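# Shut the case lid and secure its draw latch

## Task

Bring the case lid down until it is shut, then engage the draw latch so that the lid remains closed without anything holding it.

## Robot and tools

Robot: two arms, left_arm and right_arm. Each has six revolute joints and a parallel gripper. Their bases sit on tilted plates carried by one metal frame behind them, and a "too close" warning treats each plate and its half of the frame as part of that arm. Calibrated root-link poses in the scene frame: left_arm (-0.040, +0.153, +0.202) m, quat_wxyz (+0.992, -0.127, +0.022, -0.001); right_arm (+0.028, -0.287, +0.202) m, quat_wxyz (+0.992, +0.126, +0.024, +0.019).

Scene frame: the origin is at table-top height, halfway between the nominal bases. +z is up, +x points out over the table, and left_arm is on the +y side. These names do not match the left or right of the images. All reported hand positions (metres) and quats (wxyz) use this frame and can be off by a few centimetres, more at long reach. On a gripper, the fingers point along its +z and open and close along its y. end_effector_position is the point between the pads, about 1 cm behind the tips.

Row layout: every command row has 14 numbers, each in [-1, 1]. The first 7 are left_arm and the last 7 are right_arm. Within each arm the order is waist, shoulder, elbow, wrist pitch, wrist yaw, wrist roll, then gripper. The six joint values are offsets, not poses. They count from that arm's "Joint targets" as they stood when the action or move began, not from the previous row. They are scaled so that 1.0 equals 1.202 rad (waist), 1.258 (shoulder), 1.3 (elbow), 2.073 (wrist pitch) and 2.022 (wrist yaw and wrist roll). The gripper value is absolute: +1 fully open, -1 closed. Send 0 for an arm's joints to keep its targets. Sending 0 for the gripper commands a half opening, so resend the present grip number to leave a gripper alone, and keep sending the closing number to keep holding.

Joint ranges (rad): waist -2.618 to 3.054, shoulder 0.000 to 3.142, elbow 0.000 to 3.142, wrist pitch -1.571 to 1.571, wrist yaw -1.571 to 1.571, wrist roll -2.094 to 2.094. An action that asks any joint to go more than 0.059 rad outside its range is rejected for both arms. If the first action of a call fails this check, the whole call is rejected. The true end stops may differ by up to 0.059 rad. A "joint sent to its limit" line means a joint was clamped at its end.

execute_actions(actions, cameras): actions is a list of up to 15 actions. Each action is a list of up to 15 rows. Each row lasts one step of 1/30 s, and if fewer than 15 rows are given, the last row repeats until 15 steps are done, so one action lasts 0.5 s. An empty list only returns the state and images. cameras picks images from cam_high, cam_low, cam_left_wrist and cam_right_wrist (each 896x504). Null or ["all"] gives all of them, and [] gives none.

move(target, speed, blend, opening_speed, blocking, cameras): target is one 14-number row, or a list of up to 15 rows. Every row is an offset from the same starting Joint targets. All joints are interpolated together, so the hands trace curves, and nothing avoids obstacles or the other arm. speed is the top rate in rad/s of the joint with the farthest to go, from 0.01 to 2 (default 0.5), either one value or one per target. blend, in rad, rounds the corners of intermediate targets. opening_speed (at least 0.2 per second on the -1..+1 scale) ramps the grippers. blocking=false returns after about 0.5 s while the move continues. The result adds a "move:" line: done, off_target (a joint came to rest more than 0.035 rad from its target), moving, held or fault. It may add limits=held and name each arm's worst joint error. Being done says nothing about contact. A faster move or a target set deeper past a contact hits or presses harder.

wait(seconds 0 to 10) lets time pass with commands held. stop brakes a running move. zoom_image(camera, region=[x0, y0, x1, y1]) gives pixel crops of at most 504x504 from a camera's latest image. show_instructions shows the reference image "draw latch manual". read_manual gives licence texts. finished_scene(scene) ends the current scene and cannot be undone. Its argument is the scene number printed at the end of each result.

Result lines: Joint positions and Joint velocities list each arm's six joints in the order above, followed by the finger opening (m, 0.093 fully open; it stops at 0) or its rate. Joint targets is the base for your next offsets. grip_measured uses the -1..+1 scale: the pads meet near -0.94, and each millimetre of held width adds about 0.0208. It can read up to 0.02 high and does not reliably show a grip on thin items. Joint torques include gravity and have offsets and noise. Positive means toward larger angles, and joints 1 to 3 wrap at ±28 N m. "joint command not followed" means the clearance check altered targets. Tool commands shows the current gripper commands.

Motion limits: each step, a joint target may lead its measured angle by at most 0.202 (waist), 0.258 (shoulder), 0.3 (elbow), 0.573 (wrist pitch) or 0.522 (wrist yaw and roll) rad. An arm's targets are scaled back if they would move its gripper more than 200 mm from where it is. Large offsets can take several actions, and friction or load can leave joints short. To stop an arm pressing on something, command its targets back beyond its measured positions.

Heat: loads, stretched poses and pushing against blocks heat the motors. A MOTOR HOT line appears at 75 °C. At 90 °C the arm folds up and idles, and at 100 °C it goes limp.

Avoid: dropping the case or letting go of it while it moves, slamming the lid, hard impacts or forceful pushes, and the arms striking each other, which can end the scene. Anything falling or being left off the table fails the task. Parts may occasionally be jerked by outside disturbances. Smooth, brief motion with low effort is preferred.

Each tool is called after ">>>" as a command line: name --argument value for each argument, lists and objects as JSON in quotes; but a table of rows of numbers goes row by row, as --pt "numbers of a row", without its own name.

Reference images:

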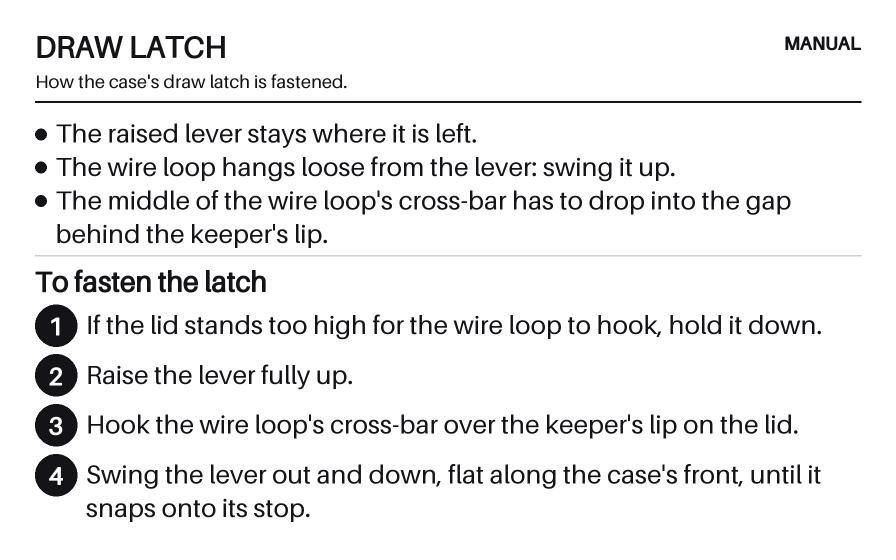

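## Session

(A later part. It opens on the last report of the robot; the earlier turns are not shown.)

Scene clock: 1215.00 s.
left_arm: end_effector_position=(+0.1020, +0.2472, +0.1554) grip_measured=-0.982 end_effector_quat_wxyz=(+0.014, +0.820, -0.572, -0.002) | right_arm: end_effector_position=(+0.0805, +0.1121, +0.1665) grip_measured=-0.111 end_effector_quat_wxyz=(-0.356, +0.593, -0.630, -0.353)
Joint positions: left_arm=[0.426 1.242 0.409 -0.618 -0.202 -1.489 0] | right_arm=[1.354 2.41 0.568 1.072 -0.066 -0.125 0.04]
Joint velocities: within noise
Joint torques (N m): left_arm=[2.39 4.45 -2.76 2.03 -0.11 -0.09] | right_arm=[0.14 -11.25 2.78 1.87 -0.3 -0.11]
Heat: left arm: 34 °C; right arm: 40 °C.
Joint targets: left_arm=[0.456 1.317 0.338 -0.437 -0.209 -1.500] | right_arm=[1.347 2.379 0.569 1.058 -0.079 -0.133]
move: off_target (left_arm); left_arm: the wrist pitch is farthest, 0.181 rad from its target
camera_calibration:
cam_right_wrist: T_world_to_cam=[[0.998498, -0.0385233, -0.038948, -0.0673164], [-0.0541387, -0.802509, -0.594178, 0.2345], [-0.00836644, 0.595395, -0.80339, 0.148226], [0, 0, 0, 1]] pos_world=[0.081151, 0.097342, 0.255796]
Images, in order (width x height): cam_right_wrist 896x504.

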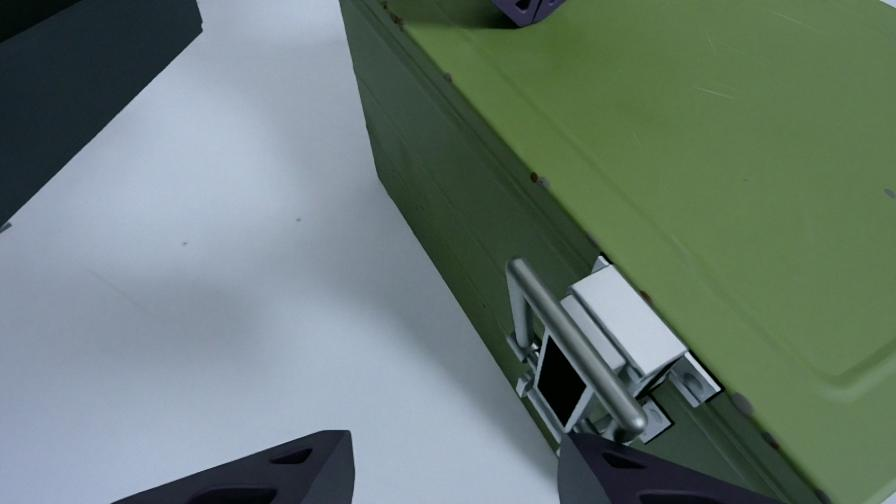

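>>> move --pt "0 0 0 0 0 0 -1 -0.0225 -0.0334 0.0385 -0.0318 -0.0138 0 -0.11" --pt "0 0 0 0 0 0 -1 -0.0216 -0.0874 0.0331 -0.0661 -0.0134 0 -0.11" --speed 0.12 --blend 0.02 --cameras '["cam_right_wrist"]'

>>> zoom_image --camera "cam_right_wrist" --region '[420, 220, 720, 504]'

Scene clock: 1248.97 s.
left_arm: end_effector_position=(+0.1020, +0.2472, +0.1554) grip_measured=-0.982 end_effector_quat_wxyz=(+0.014, +0.820, -0.572, -0.002) | right_arm: end_effector_position=(+0.0909, +0.1200, +0.1919) grip_measured=-0.111 end_effector_quat_wxyz=(-0.353, +0.587, -0.633, -0.361)
Joint positions: left_arm=[0.426 1.242 0.409 -0.618 -0.202 -1.489 0] | right_arm=[1.327 2.299 0.597 0.936 -0.093 -0.125 0.04]
Joint velocities: within noise
Joint torques (N m): left_arm=[2.39 4.48 -2.73 2.04 -0.11 -0.1] | right_arm=[0.14 -10.88 4.83 1.9 -0.34 -0.12]
Heat: left arm: 35 °C; right arm: 41 °C.
Joint targets: left_arm=[0.456 1.317 0.338 -0.437 -0.209 -1.500] | right_arm=[1.321 2.269 0.612 0.921 -0.106 -0.133]
move: off_target (left_arm); left_arm: the wrist pitch is farthest, 0.181 rad from its target
camera_calibration:
cam_right_wrist: T_world_to_cam=[[0.997447, -0.0417131, -0.0579615, -0.072218], [-0.0681798, -0.797664, -0.599237, 0.258201], [-0.0212378, 0.601658, -0.798471, 0.163434], [0, 0, 0, 1]] pos_world=[0.0931087, 0.104614, 0.281035]
Images, in order (width x height): cam_right_wrist 896x504.

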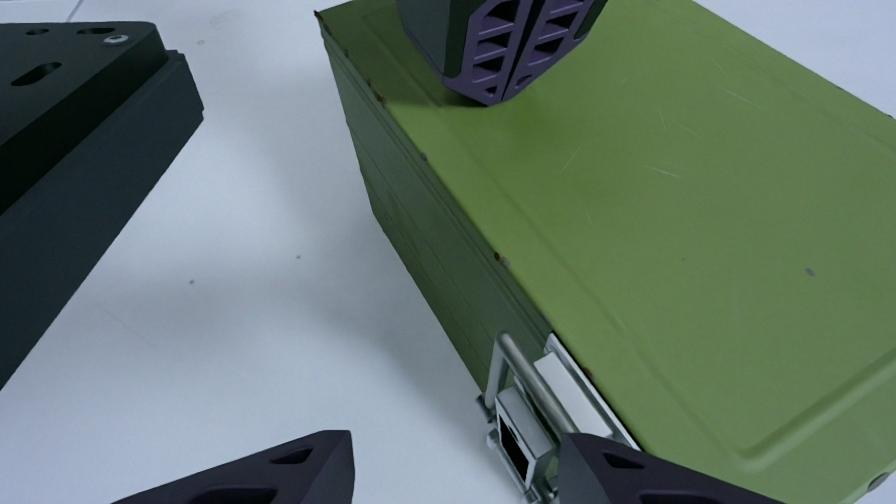

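Scaled by 1.680 from the camera's 896x504 image, which has a finer 1280x720 frame.

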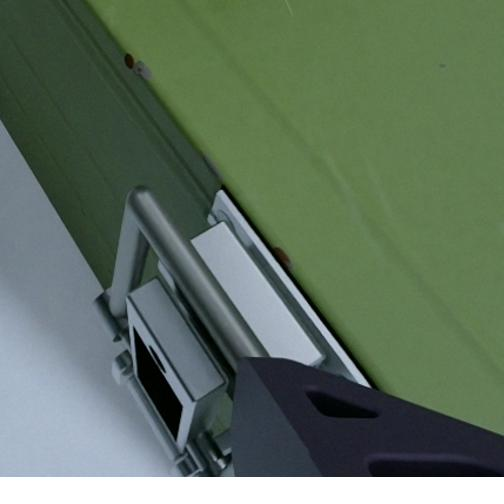

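>>> move --target '[0,0,0,0,0,0,-1,-0.0275,0,0.0162,-0.0164,-0.0119,0,-0.11]' --speed 0.1 --cameras '["cam_right_wrist"]'

>>> zoom_image --camera "cam_right_wrist" --region '[420, 220, 720, 504]'

Scene clock: 1261.33 s.
left_arm: end_effector_position=(+0.1020, +0.2472, +0.1554) grip_measured=-0.982 end_effector_quat_wxyz=(+0.014, +0.820, -0.572, -0.002) | right_arm: end_effector_position=(+0.0998, +0.1204, +0.1893) grip_measured=-0.111 end_effector_quat_wxyz=(+0.344, -0.583, +0.642, +0.361)
Joint positions: left_arm=[0.426 1.242 0.409 -0.618 -0.202 -1.489 0] | right_arm=[1.295 2.299 0.615 0.902 -0.117 -0.125 0.04]
Joint velocities: within noise
Joint torques (N m): left_arm=[2.36 4.44 -2.74 2.04 -0.11 -0.1] | right_arm=[0.13 -11.12 5.24 1.8 -0.32 -0.12]
Heat: left arm: 35 °C; right arm: 41 °C.
Joint targets: left_arm=[0.456 1.317 0.338 -0.437 -0.209 -1.500] | right_arm=[1.288 2.269 0.633 0.888 -0.131 -0.133]
move: off_target (left_arm); left_arm: the wrist pitch is farthest, 0.181 rad from its target
camera_calibration:
cam_right_wrist: T_world_to_cam=[[0.995446, -0.0519418, -0.0799363, -0.0756393], [-0.0891101, -0.804915, -0.586661, 0.258115], [-0.0338697, 0.591112, -0.805878, 0.165292], [0, 0, 0, 1]] pos_world=[0.103894, 0.106126, 0.278584]
Images, in order (width x height): cam_right_wrist 896x504.

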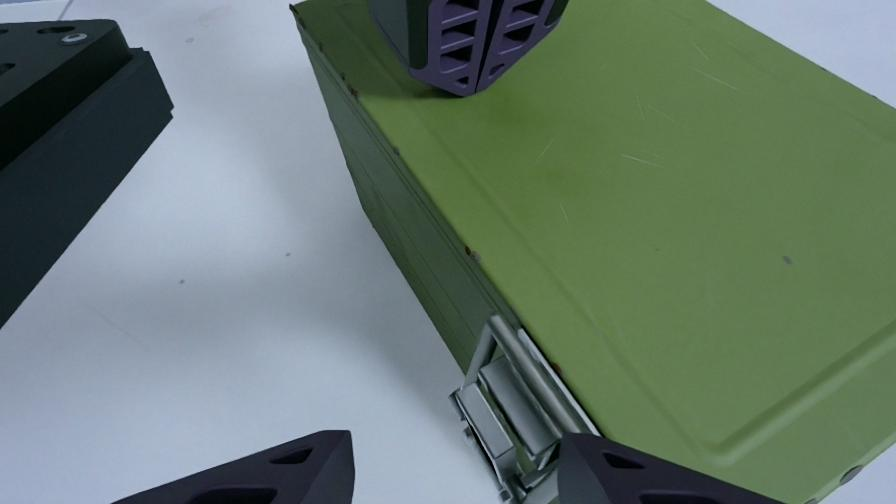

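Scaled by 1.680 from the camera's 896x504 image, which has a finer 1280x720 frame.

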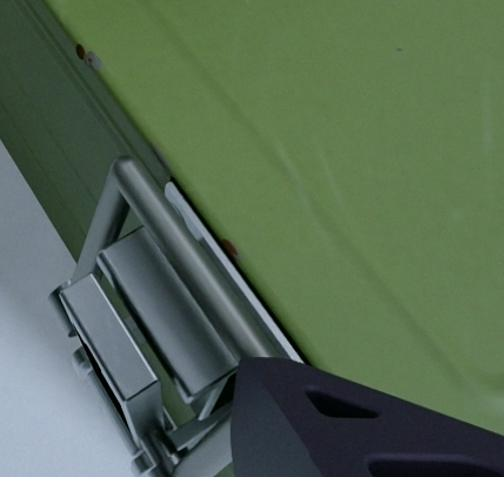

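>>> move --target '[0,0,0,0,0,0,-1,0,-0.1,-0.015,-0.05,0,0,-0.11]' --speed 0.15 --cameras '["cam_right_wrist"]'

>>> zoom_image --camera "cam_right_wrist" --region '[420, 250, 720, 504]'

Scene clock: 1271.87 s.
left_arm: end_effector_position=(+0.1020, +0.2472, +0.1554) grip_measured=-0.982 end_effector_quat_wxyz=(+0.014, +0.820, -0.572, -0.002) | right_arm: end_effector_position=(+0.1035, +0.1212, +0.2214) grip_measured=-0.111 end_effector_quat_wxyz=(+0.353, -0.579, +0.637, +0.367)
Joint positions: left_arm=[0.426 1.242 0.409 -0.618 -0.202 -1.489 0] | right_arm=[1.295 2.171 0.615 0.798 -0.117 -0.126 0.04]
Joint velocities: within noise
Joint torques (N m): left_arm=[2.37 4.45 -2.74 2.03 -0.11 -0.09] | right_arm=[0.36 -10.66 4.14 1.86 -0.38 -0.11]
Heat: left arm: 36 °C; right arm: 41 °C.
Joint targets: left_arm=[0.456 1.317 0.338 -0.437 -0.209 -1.500] | right_arm=[1.288 2.143 0.613 0.784 -0.130 -0.134]
move: off_target (left_arm); left_arm: the wrist pitch is farthest, 0.181 rad from its target
camera_calibration:
cam_right_wrist: T_world_to_cam=[[0.99576, -0.0519121, -0.0759476, -0.0776528], [-0.0874219, -0.79101, -0.605526, 0.280239], [-0.0286411, 0.609597, -0.792194, 0.184949], [0, 0, 0, 1]] pos_world=[0.10712, 0.104897, 0.31031]
Images, in order (width x height): cam_right_wrist 896x504.

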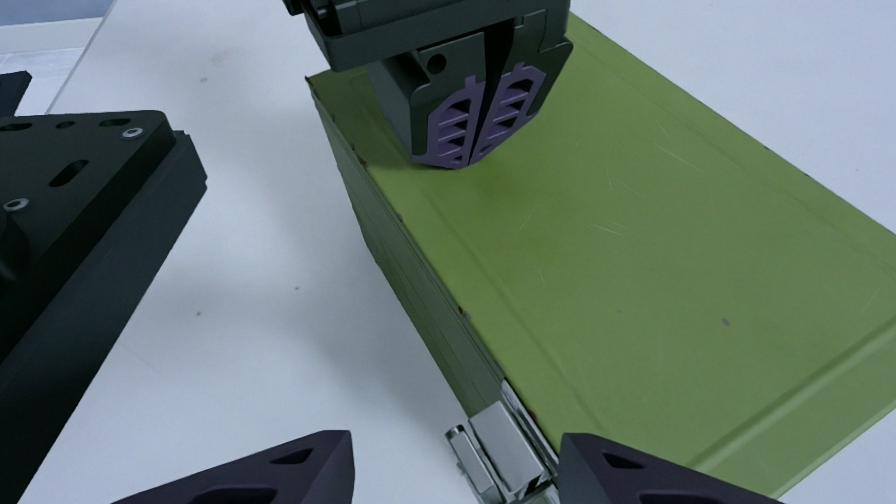

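Scaled by 1.680 from the camera's 896x504 image, which has a finer 1280x720 frame.

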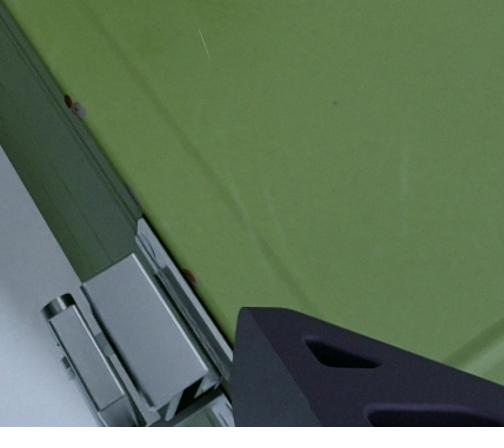

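>>> move --pt "0 0 0 0 0 0 -1 -0.169 0.0056 -0.06 -0.08 -0.2052 -0.1963 -1" --pt "0 0 0 0 0 0 -1 -0.0483 0.1932 0.0762 -0.0193 -0.1647 -0.1825 -1" --speed '[0.5,0.3]' --cameras '["cam_right_wrist"]'

Scene clock: 1329.13 s.
left_arm: end_effector_position=(+0.1020, +0.2472, +0.1554) grip_measured=-0.982 end_effector_quat_wxyz=(+0.014, +0.820, -0.572, -0.002) | right_arm: end_effector_position=(+0.0623, +0.1132, +0.1629) grip_measured=-0.973 end_effector_quat_wxyz=(-0.271, +0.724, -0.490, -0.403)
Joint positions: left_arm=[0.426 1.242 0.409 -0.618 -0.202 -1.489 0] | right_arm=[1.225 2.374 0.694 0.726 -0.478 -0.51 0]
Joint velocities: within noise
Joint torques (N m): left_arm=[2.37 4.42 -2.74 2.03 -0.11 -0.1] | right_arm=[1.39 -7.65 5.03 1.86 -0.29 0.03]
Heat: left arm: 38 °C; right arm: 44 °C.
Joint targets: left_arm=[0.456 1.317 0.338 -0.437 -0.209 -1.500] | right_arm=[1.230 2.386 0.712 0.744 -0.464 -0.502]
move: off_target (left_arm); left_arm: the wrist pitch is farthest, 0.181 rad from its target
camera_calibration:
cam_right_wrist: T_world_to_cam=[[0.925112, 0.379215, -0.0190824, -0.0952069], [0.303207, -0.768068, -0.564036, 0.201199], [-0.228548, 0.51601, -0.82553, 0.170785], [0, 0, 0, 1]] pos_world=[0.0661047, 0.102512, 0.252655]
Images, in order (width x height): cam_right_wrist 896x504.

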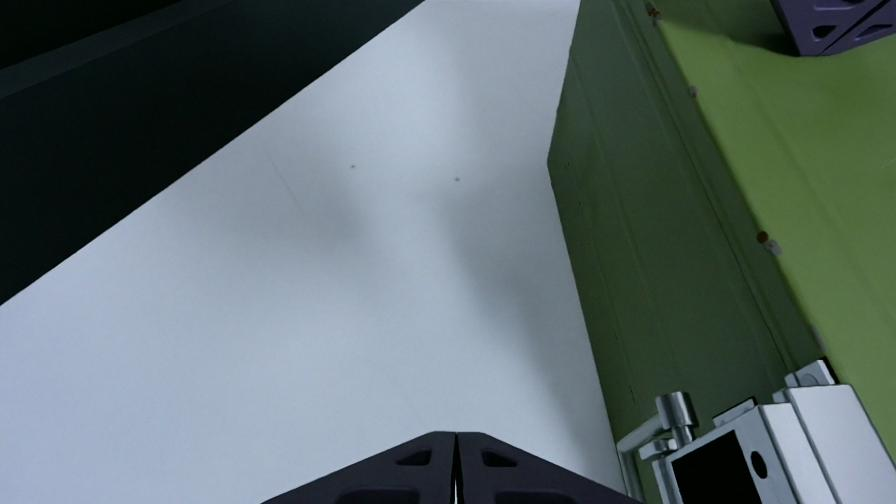

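>>> move --target '[0,0,0,0,0,0,-1,-0.0522,0.0136,0.0645,-0.0454,-0.0181,0,-1]' --speed 0.15 --cameras '["cam_right_wrist"]'

>>> zoom_image --camera "cam_right_wrist" --region '[520, 360, 780, 504]'

Scene clock: 1337.10 s.
left_arm: end_effector_position=(+0.1020, +0.2472, +0.1554) grip_measured=-0.982 end_effector_quat_wxyz=(+0.014, +0.820, -0.572, -0.002) | right_arm: end_effector_position=(+0.0806, +0.1279, +0.1695) grip_measured=-0.973 end_effector_quat_wxyz=(-0.271, +0.711, -0.498, -0.416)
Joint positions: left_arm=[0.426 1.242 0.409 -0.618 -0.202 -1.489 0] | right_arm=[1.179 2.385 0.771 0.665 -0.517 -0.51 0]
Joint velocities: within noise
Joint torques (N m): left_arm=[2.39 4.45 -2.74 2.03 -0.11 -0.1] | right_arm=[-0.1 -7.35 5.76 1.54 -0.21 0.07]
Heat: left arm: 38 °C; right arm: 43 °C.
Joint targets: left_arm=[0.456 1.317 0.338 -0.437 -0.209 -1.500] | right_arm=[1.167 2.403 0.796 0.650 -0.500 -0.502]
move: off_target (left_arm); left_arm: the wrist pitch is farthest, 0.181 rad from its target
camera_calibration:
cam_right_wrist: T_world_to_cam=[[0.930159, 0.364368, -0.0451749, -0.11164], [0.271318, -0.765033, -0.584048, 0.216236], [-0.247368, 0.531, -0.810461, 0.169895], [0, 0, 0, 1]] pos_world=[0.0872007, 0.115891, 0.258943]
Images, in order (width x height): cam_right_wrist 896x504.

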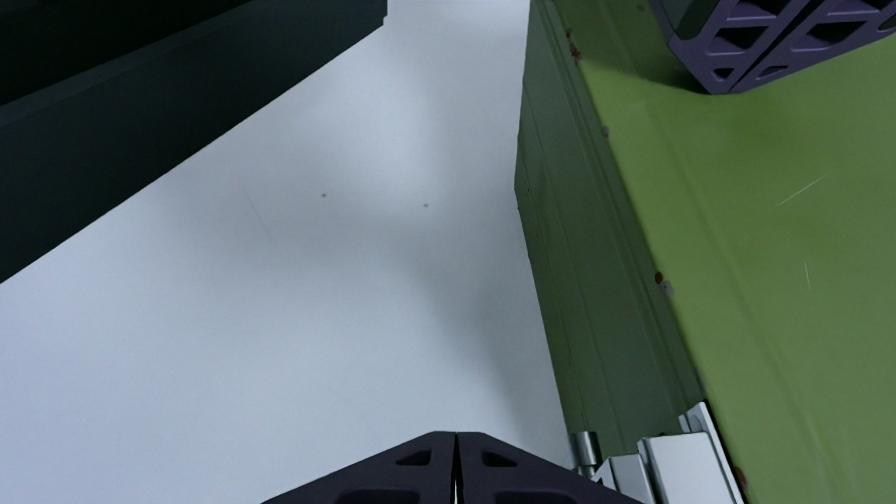

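Scaled by 1.938 from the camera's 896x504 image, which has a finer 1280x720 frame.

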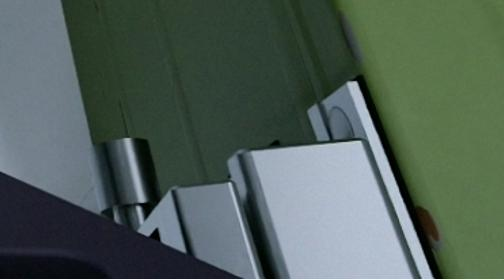

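>>> move --pt "0 0 0 0 0 0 -1 0.0524 -0.0135 -0.0646 0.0453 0.0178 0 -1" --pt "0 0 0 0 0 0 -1 -0.0682 -0.2011 -0.2008 -0.0154 -0.0223 -0.0143 -1" --pt "0 0 0 0 0 0 -1 0.2163 0.1836 -0.1885 0.3222 0.3487 0.2557 -0.11" --pt "0 0 0 0 0 0 -1 0.188 0.2703 -0.0446 0.2865 0.3368 0.2557 -0.11" --speed '[0.3,0.5,0.5,0.2]' --cameras '["cam_right_wrist"]'

Scene clock: 1349.73 s.
left_arm: end_effector_position=(+0.1020, +0.2472, +0.1554) grip_measured=-0.982 end_effector_quat_wxyz=(+0.014, +0.820, -0.572, -0.002) | right_arm: end_effector_position=(+0.1021, +0.1296, +0.1086) grip_measured=-0.111 end_effector_quat_wxyz=(+0.406, -0.516, +0.691, +0.303)
Joint positions: left_arm=[0.426 1.242 0.409 -0.618 -0.202 -1.489 0] | right_arm=[1.402 2.728 0.719 1.264 0.189 0.007 0.04]
Joint velocities: within noise
Joint torques (N m): left_arm=[2.36 4.41 -2.73 2.04 -0.11 -0.1] | right_arm=[-0.08 -8.09 3.48 1.81 -0.13 0.07]
Heat: left arm: 38 °C; right arm: 42 °C.
Joint targets: left_arm=[0.456 1.317 0.338 -0.437 -0.209 -1.500] | right_arm=[1.393 2.743 0.738 1.244 0.181 0.015]
move: off_target (left_arm); left_arm: the wrist pitch is farthest, 0.181 rad from its target
camera_calibration:
cam_right_wrist: T_world_to_cam=[[0.961032, -0.275924, -0.0168138, -0.0582552], [-0.229678, -0.763152, -0.604026, 0.229247], [0.153834, 0.58435, -0.796787, 0.0756575], [0, 0, 0, 1]] pos_world=[0.0969995, 0.114666, 0.197775]
Images, in order (width x height): cam_right_wrist 896x504.

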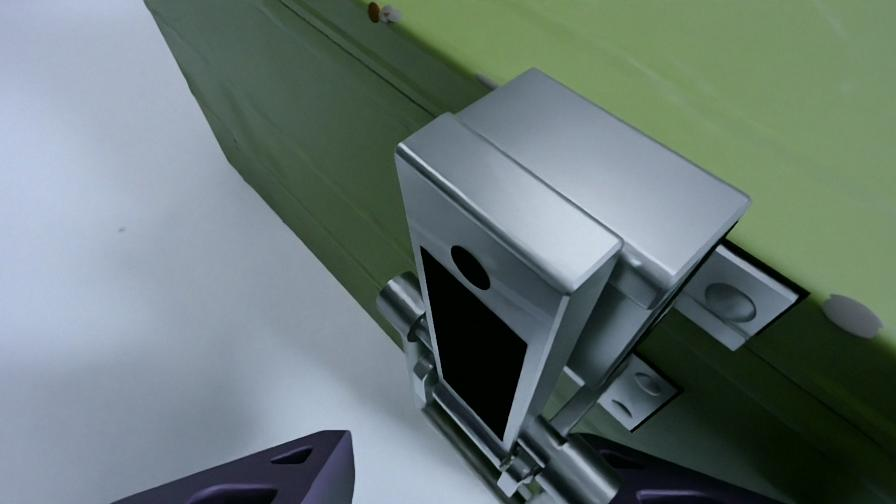

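>>> move --pt "0 0 0 0 0 0 -1 0.0869 -0.0334 -0.0479 0.0019 0.0372 0.0312 -0.11" --pt "0 0 0 0 0 0 -1 0.0058 -0.1375 -0.1254 -0.011 -0.1101 -0.0678 -0.11" --pt "0 0 0 0 0 0 -1 -0.0112 -0.1769 -0.1246 -0.0246 -0.1172 -0.0727 -0.11" --pt "0 0 0 0 0 0 -1 -0.0083 -0.2218 -0.1323 -0.0449 -0.1157 -0.0727 -0.11" --pt "0 0 0 0 0 0 -1 -0.0227 -0.2545 -0.1377 -0.0627 -0.1222 -0.0732 -0.11" --pt "0 0 0 0 0 0 -1 -0.0383 -0.2897 -0.13 -0.0897 -0.1286 -0.0732 -0.11" --speed 0.12 --blend 0.02

Scene clock: 1402.60 s.
left_arm: end_effector_position=(+0.1020, +0.2472, +0.1554) grip_measured=-0.982 end_effector_quat_wxyz=(+0.014, +0.820, -0.572, -0.002) | right_arm: end_effector_position=(+0.0806, +0.1121, +0.1664) grip_measured=-0.111 end_effector_quat_wxyz=(-0.356, +0.593, -0.630, -0.353)
Joint positions: left_arm=[0.426 1.242 0.409 -0.618 -0.202 -1.489 0] | right_arm=[1.354 2.41 0.568 1.072 -0.066 -0.125 0.04]
Joint velocities: within noise
Joint torques (N m): left_arm=[2.37 4.45 -2.74 2.04 -0.11 -0.09] | right_arm=[0.03 -11.19 2.92 1.85 -0.3 -0.11]
Heat: left arm: 40 °C; right arm: 42 °C.
Joint targets: left_arm=[0.456 1.317 0.338 -0.437 -0.209 -1.500] | right_arm=[1.347 2.379 0.569 1.058 -0.079 -0.133]
move: off_target (left_arm); left_arm: the wrist pitch is farthest, 0.181 rad from its target
camera_calibration:
cam_left_wrist: T_world_to_cam=[[0.932248, 0.3615, -0.0152208, -0.182254], [0.32899, -0.829401, 0.451507, 0.141378], [0.150596, -0.425924, -0.892138, 0.313294], [0, 0, 0, 1]] pos_world=[0.0762132, 0.316583, 0.212894]
cam_right_wrist: T_world_to_cam=[[0.998492, -0.0388304, -0.0388091, -0.0673711], [-0.0542993, -0.802754, -0.593833, 0.234478], [-0.00809533, 0.595045, -0.803652, 0.148208], [0, 0, 0, 1]] pos_world=[0.0812013, 0.0974217, 0.255734]

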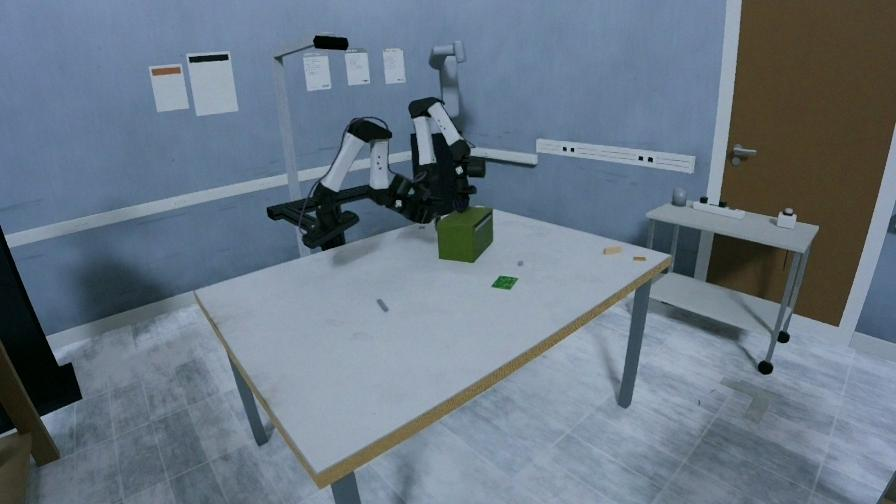

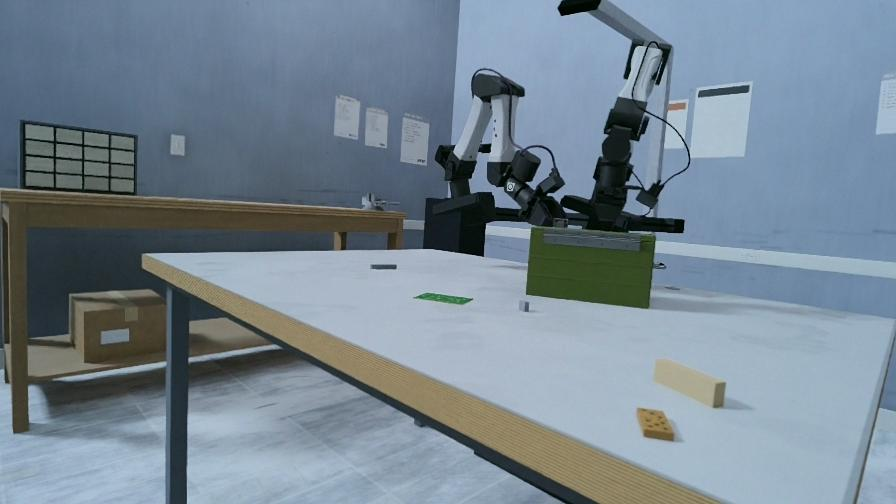

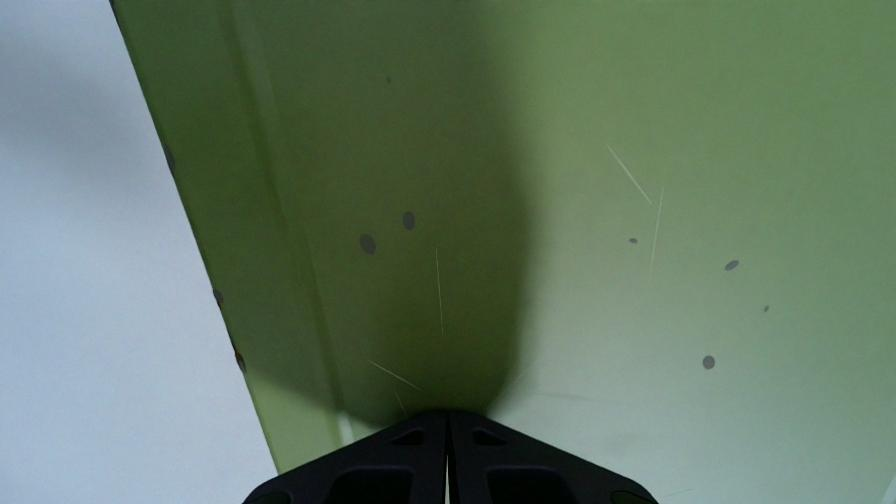

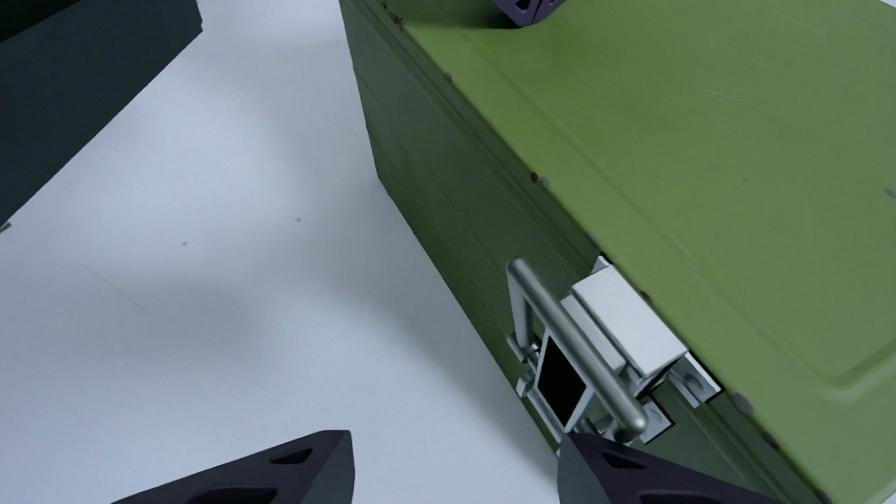

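>>> zoom_image --camera "cam_right_wrist" --region '[460, 220, 760, 480]'

Scaled by 1.680 from the camera's 896x504 image, which has a finer 1280x720 frame.

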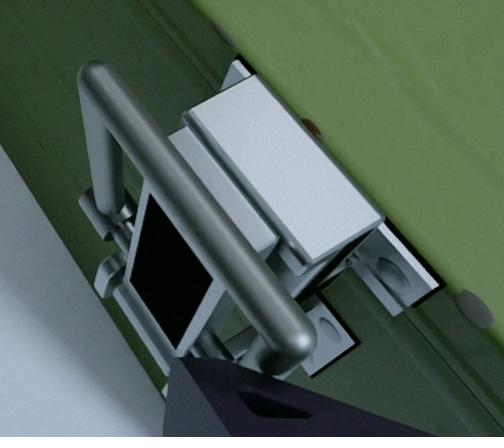

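>>> move --target '[0,0,0,0,0,0,-1,-0.0291,-0.0270,0.0262,-0.0280,-0.0168,0,-0.11]' --speed 0.08 --cameras '["cam_right_wrist"]'

>>> zoom_image --camera "cam_right_wrist" --region '[460, 220, 760, 480]'

Scene clock: 1414.47 s.
left_arm: end_effector_position=(+0.1020, +0.2472, +0.1554) grip_measured=-0.982 end_effector_quat_wxyz=(+0.014, +0.820, -0.572, -0.002) | right_arm: end_effector_position=(+0.0900, +0.1155, +0.1730) grip_measured=-0.111 end_effector_quat_wxyz=(-0.349, +0.587, -0.636, -0.360)
Joint positions: left_arm=[0.426 1.242 0.409 -0.618 -0.202 -1.489 0] | right_arm=[1.319 2.376 0.587 1.014 -0.099 -0.125 0.04]
Joint velocities: within noise
Joint torques (N m): left_arm=[2.33 4.44 -2.76 2.03 -0.11 -0.09] | right_arm=[0.06 -11 4.46 1.86 -0.31 -0.11]
Heat: left arm: 40 °C; right arm: 42 °C.
Joint targets: left_arm=[0.456 1.317 0.338 -0.437 -0.209 -1.500] | right_arm=[1.312 2.345 0.603 1.000 -0.113 -0.133]
move: off_target (left_arm); left_arm: the wrist pitch is farthest, 0.181 rad from its target
camera_calibration:
cam_right_wrist: T_world_to_cam=[[0.996988, -0.0433933, -0.0642769, -0.0712817], [-0.0730973, -0.802682, -0.591911, 0.242978], [-0.025909, 0.594827, -0.803436, 0.153165], [0, 0, 0, 1]] pos_world=[0.0927964, 0.100834, 0.262298]
Images, in order (width x height): cam_right_wrist 896x504.

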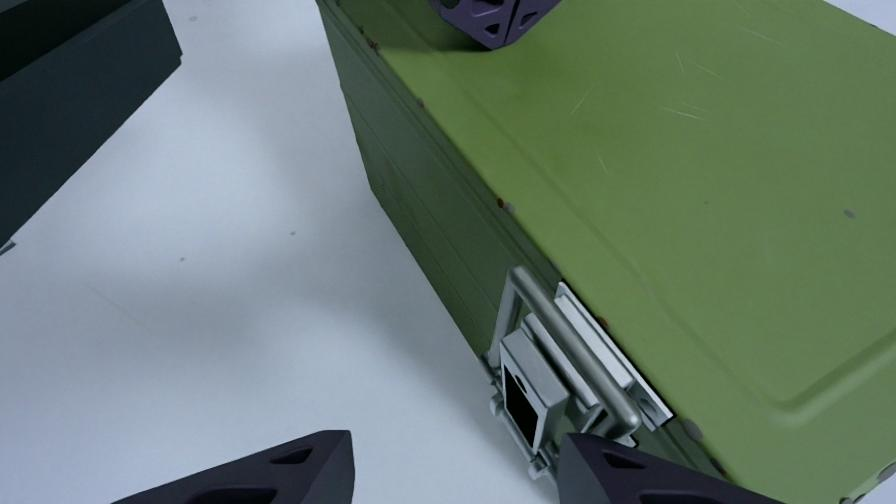

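Scaled by 1.680 from the camera's 896x504 image, which has a finer 1280x720 frame.

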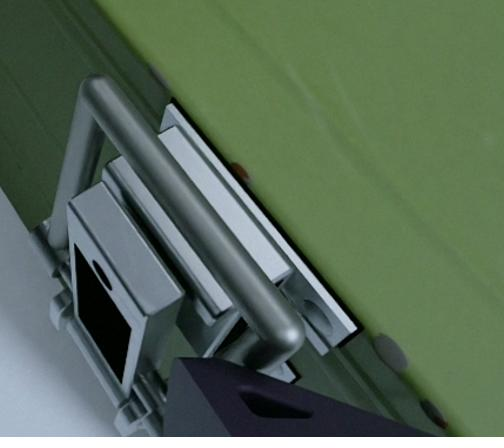

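>>> move --target '[0,0,0,0,0,0,-1,-0.0210,0.002,0.0170,-0.0100,-0.0085,0,-0.11]' --speed 0.05 --cameras '["cam_right_wrist"]'

>>> zoom_image --camera "cam_right_wrist" --region '[440, 240, 740, 500]'

Scene clock: 1421.03 s.
left_arm: end_effector_position=(+0.1020, +0.2472, +0.1554) grip_measured=-0.982 end_effector_quat_wxyz=(+0.014, +0.820, -0.572, -0.002) | right_arm: end_effector_position=(+0.0982, +0.1193, +0.1741) grip_measured=-0.111 end_effector_quat_wxyz=(+0.347, -0.581, +0.641, +0.363)
Joint positions: left_arm=[0.426 1.242 0.409 -0.618 -0.202 -1.489 0] | right_arm=[1.294 2.376 0.608 0.993 -0.116 -0.125 0.04]
Joint velocities: within noise
Joint torques (N m): left_arm=[2.37 4.45 -2.74 2.03 -0.1 -0.1] | right_arm=[0.14 -11.12 4.63 1.83 -0.32 -0.1]
Heat: left arm: 40 °C; right arm: 42 °C.
Joint targets: left_arm=[0.456 1.317 0.338 -0.437 -0.209 -1.500] | right_arm=[1.287 2.347 0.625 0.979 -0.130 -0.133]
move: off_target (left_arm); left_arm: the wrist pitch is farthest, 0.181 rad from its target
camera_calibration:
cam_right_wrist: T_world_to_cam=[[0.995484, -0.0532759, -0.0785734, -0.0753986], [-0.0896282, -0.800234, -0.592952, 0.248796], [-0.0312872, 0.597316, -0.801395, 0.151838], [0, 0, 0, 1]] pos_world=[0.102108, 0.104382, 0.263282]
Images, in order (width x height): cam_right_wrist 896x504.

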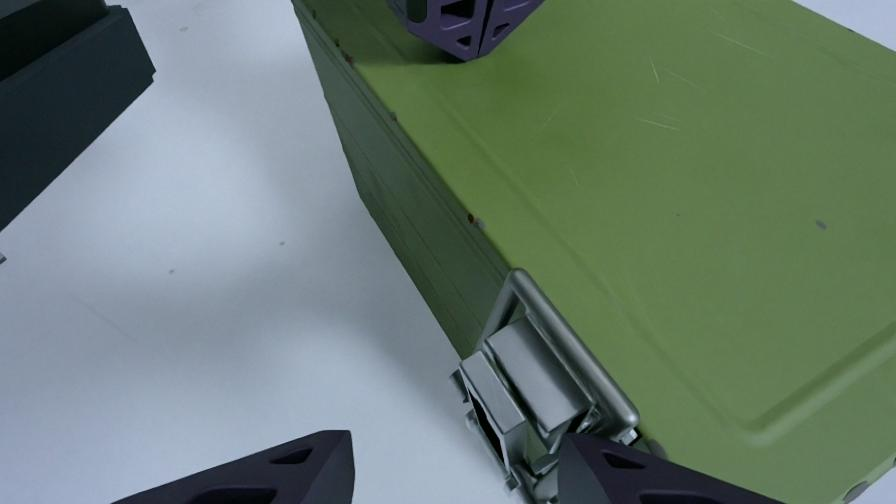

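Scaled by 1.680 from the camera's 896x504 image, which has a finer 1280x720 frame.

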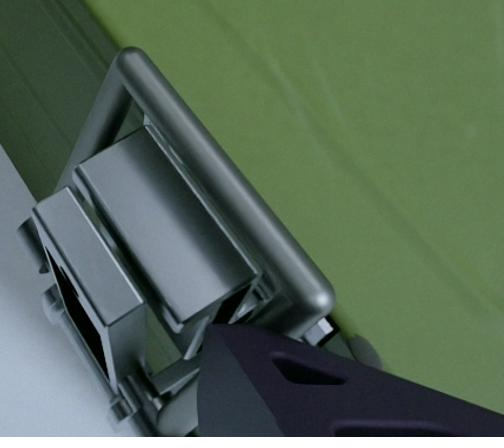

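>>> move --target '[0,0,0,0,0,0,-1,-0.0180,0.002,0.0150,-0.0087,-0.0080,0,-0.11]' --speed 0.05 --cameras '["cam_right_wrist"]'

>>> zoom_image --camera "cam_right_wrist" --region '[440, 240, 740, 500]'

Scene clock: 1427.93 s.
left_arm: end_effector_position=(+0.1020, +0.2472, +0.1554) grip_measured=-0.982 end_effector_quat_wxyz=(+0.014, +0.820, -0.572, -0.002) | right_arm: end_effector_position=(+0.1052, +0.1226, +0.1752) grip_measured=-0.111 end_effector_quat_wxyz=(+0.345, -0.576, +0.644, +0.366)
Joint positions: left_arm=[0.426 1.242 0.409 -0.618 -0.202 -1.489 0] | right_arm=[1.272 2.376 0.628 0.975 -0.133 -0.126 0.04]
Joint velocities: within noise
Joint torques (N m): left_arm=[2.39 4.44 -2.76 2.03 -0.11 -0.1] | right_arm=[0.23 -10.89 4.77 1.82 -0.35 -0.09]
Heat: left arm: 40 °C; right arm: 42 °C.
Joint targets: left_arm=[0.456 1.317 0.338 -0.437 -0.209 -1.500] | right_arm=[1.265 2.350 0.645 0.961 -0.147 -0.134]
move: off_target (left_arm); left_arm: the wrist pitch is farthest, 0.181 rad from its target
camera_calibration:
cam_right_wrist: T_world_to_cam=[[0.994005, -0.0599368, -0.0914409, -0.0788847], [-0.102763, -0.797728, -0.594197, 0.254027], [-0.0373307, 0.600032, -0.799105, 0.150874], [0, 0, 0, 1]] pos_world=[0.110149, 0.107387, 0.264292]
Images, in order (width x height): cam_right_wrist 896x504.

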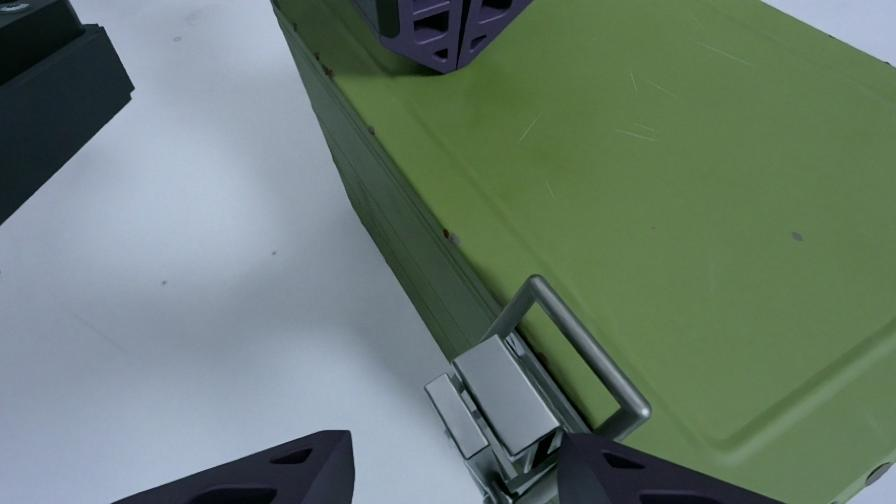

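Scaled by 1.680 from the camera's 896x504 image, which has a finer 1280x720 frame.

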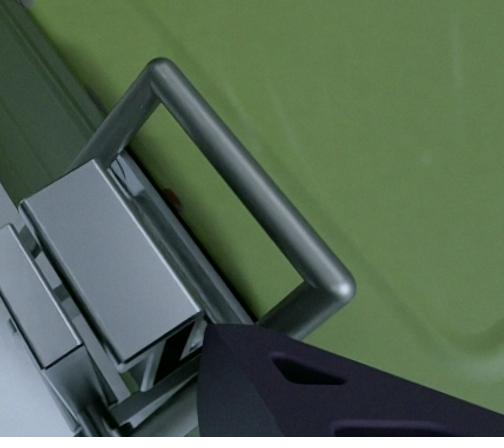

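>>> move --pt "0 0 0 0 0 0 -1 0.0391 -0.0040 -0.0323 0.0188 0.0168 0 -0.11" --pt "0 0 0 0 0 0 -1 0.0682 0.0231 -0.0585 0.0468 0.0336 0 -0.11" --pt "0 0 0 0 0 0 -1 0.0682 0.0231 -0.1892 0.1288 0.0336 0 -0.11" --speed 0.1 --blend 0.02 --cameras '["cam_right_wrist"]'

>>> zoom_image --camera "cam_right_wrist" --region '[400, 140, 800, 440]'

Scene clock: 1477.37 s.
left_arm: end_effector_position=(+0.1020, +0.2472, +0.1554) grip_measured=-0.982 end_effector_quat_wxyz=(+0.014, +0.820, -0.572, -0.002) | right_arm: end_effector_position=(+0.0750, +0.0738, +0.1688) grip_measured=-0.111 end_effector_quat_wxyz=(-0.354, +0.591, -0.627, -0.363)
Joint positions: left_arm=[0.426 1.242 0.409 -0.618 -0.202 -1.489 0] | right_arm=[1.34 2.376 0.405 1.21 -0.092 -0.126 0.04]
Joint velocities: within noise
Joint torques (N m): left_arm=[2.39 4.44 -2.76 2.03 -0.1 -0.1] | right_arm=[1.35 -7.13 1.55 2.17 -0.06 -0.09]
Heat: left arm: 42 °C; right arm: 43 °C.
Joint targets: left_arm=[0.456 1.317 0.338 -0.437 -0.209 -1.500] | right_arm=[1.347 2.379 0.399 1.228 -0.079 -0.134]
move: off_target (left_arm); left_arm: the wrist pitch is farthest, 0.181 rad from its target
camera_calibration:
cam_right_wrist: T_world_to_cam=[[0.998125, -0.0301661, -0.0532503, -0.0613412], [-0.056226, -0.795614, -0.60319, 0.206054], [-0.0241708, 0.605053, -0.795818, 0.171955], [0, 0, 0, 1]] pos_world=[0.0769681, 0.0580471, 0.257868]
Images, in order (width x height): cam_right_wrist 896x504.

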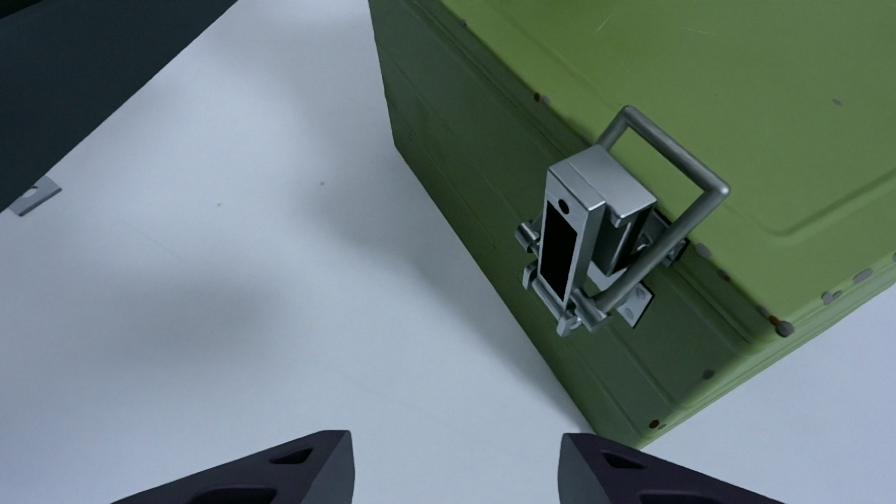

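Scaled by 1.260 from the camera's 896x504 image, which has a finer 1280x720 frame.

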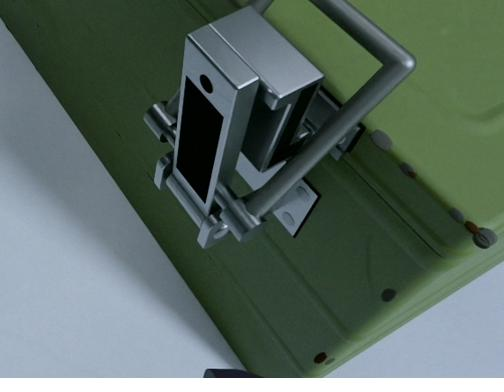

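>>> move --pt "0 0 0 0 0 0 -1 -0.0807 -0.2218 0.0392 -0.1100 0 0 -0.38" --pt "0 0 0 0 0 0 -1 -0.0807 -0.3951 0.4477 -1.0265 0.06 0.56 -0.38" --pt "0 0 0 0 0 0 -1 0.0483 0.1649 1.3631 -1.2672 0.0806 0.5757 -0.38" --speed 0.8 --blend 0.1

every number of target 2 of 3 must lie in its column's range; nothing of the call was run
Scene clock: 1612.70 s.
left_arm: end_effector_position=(+0.1020, +0.2472, +0.1554) grip_measured=-0.982 end_effector_quat_wxyz=(+0.014, +0.820, -0.572, -0.002) | right_arm: end_effector_position=(+0.0750, +0.0739, +0.1688) grip_measured=-0.111 end_effector_quat_wxyz=(-0.354, +0.591, -0.627, -0.363)
Joint positions: left_arm=[0.426 1.242 0.409 -0.618 -0.202 -1.489 0] | right_arm=[1.34 2.376 0.405 1.21 -0.092 -0.126 0.04]
Joint velocities: within noise
Joint torques (N m): left_arm=[2.37 4.46 -2.73 2.03 -0.11 -0.1] | right_arm=[1.17 -7.16 1.59 2.16 -0.1 -0.08]
Heat: left arm: 44 °C; right arm: 44 °C.
Joint targets: left_arm=[0.456 1.317 0.338 -0.437 -0.209 -1.500] | right_arm=[1.347 2.379 0.399 1.228 -0.079 -0.134]
Tool commands: left_gripper/opening=-1.0 right_gripper/opening=-0.11

>>> move --pt "0 0 0 0 0 0 -1 -0.0807 -0.2218 0.0392 -0.1100 0 0 -0.38" --pt "0 0 0 0 0 0 -1 -0.0807 -0.3951 0.4477 -0.9900 0.06 0.56 -0.38" --speed 0.8 --blend 0.1 --cameras '["cam_right_wrist"]'

Scene clock: 1620.80 s.
left_arm: end_effector_position=(+0.1020, +0.2472, +0.1554) grip_measured=-0.982 end_effector_quat_wxyz=(+0.014, +0.820, -0.572, -0.002) | right_arm: end_effector_position=(+0.1014, -0.0419, +0.2202) grip_measured=-0.379 end_effector_quat_wxyz=(-0.032, -0.157, +0.986, +0.038)
Joint positions: left_arm=[0.426 1.242 0.409 -0.618 -0.202 -1.489 0] | right_arm=[1.257 1.905 0.958 -0.809 0.03 0.99 0.027]
Joint velocities: within noise
Joint torques (N m): left_arm=[2.4 4.42 -2.77 2.03 -0.11 -0.1] | right_arm=[0.17 -8.75 7.17 0.22 0.06 0.08]
Heat: left arm: 44 °C; right arm: 43 °C.
Joint targets: left_arm=[0.456 1.317 0.338 -0.437 -0.209 -1.500] | right_arm=[1.250 1.881 0.981 -0.825 0.043 0.999]
move: off_target (left_arm); left_arm: the wrist pitch is farthest, 0.181 rad from its target
camera_calibration:
cam_right_wrist: T_world_to_cam=[[0.296017, -0.949918, -0.100147, -0.0454465], [-0.838818, -0.308674, 0.448447, 0.0146761], [-0.456901, -0.048743, -0.888181, 0.320427], [0, 0, 0, 1]] pos_world=[0.172167, -0.0230218, 0.273464]
Images, in order (width x height): cam_right_wrist 896x504.

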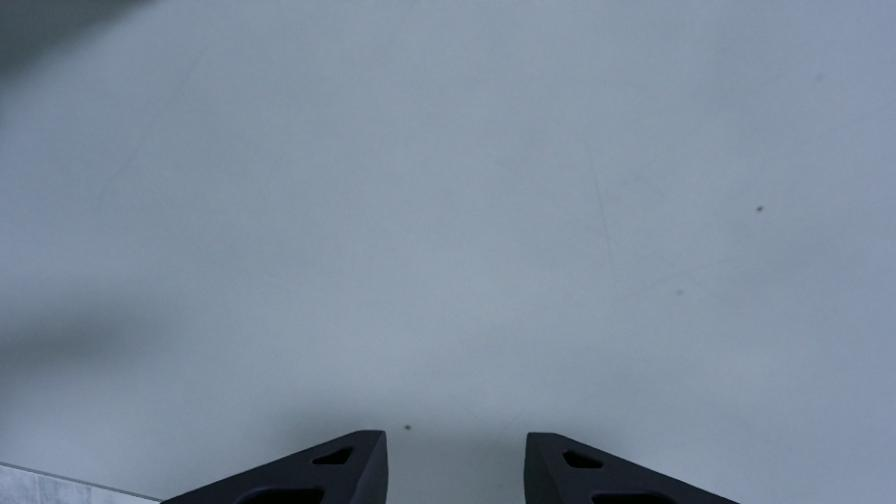

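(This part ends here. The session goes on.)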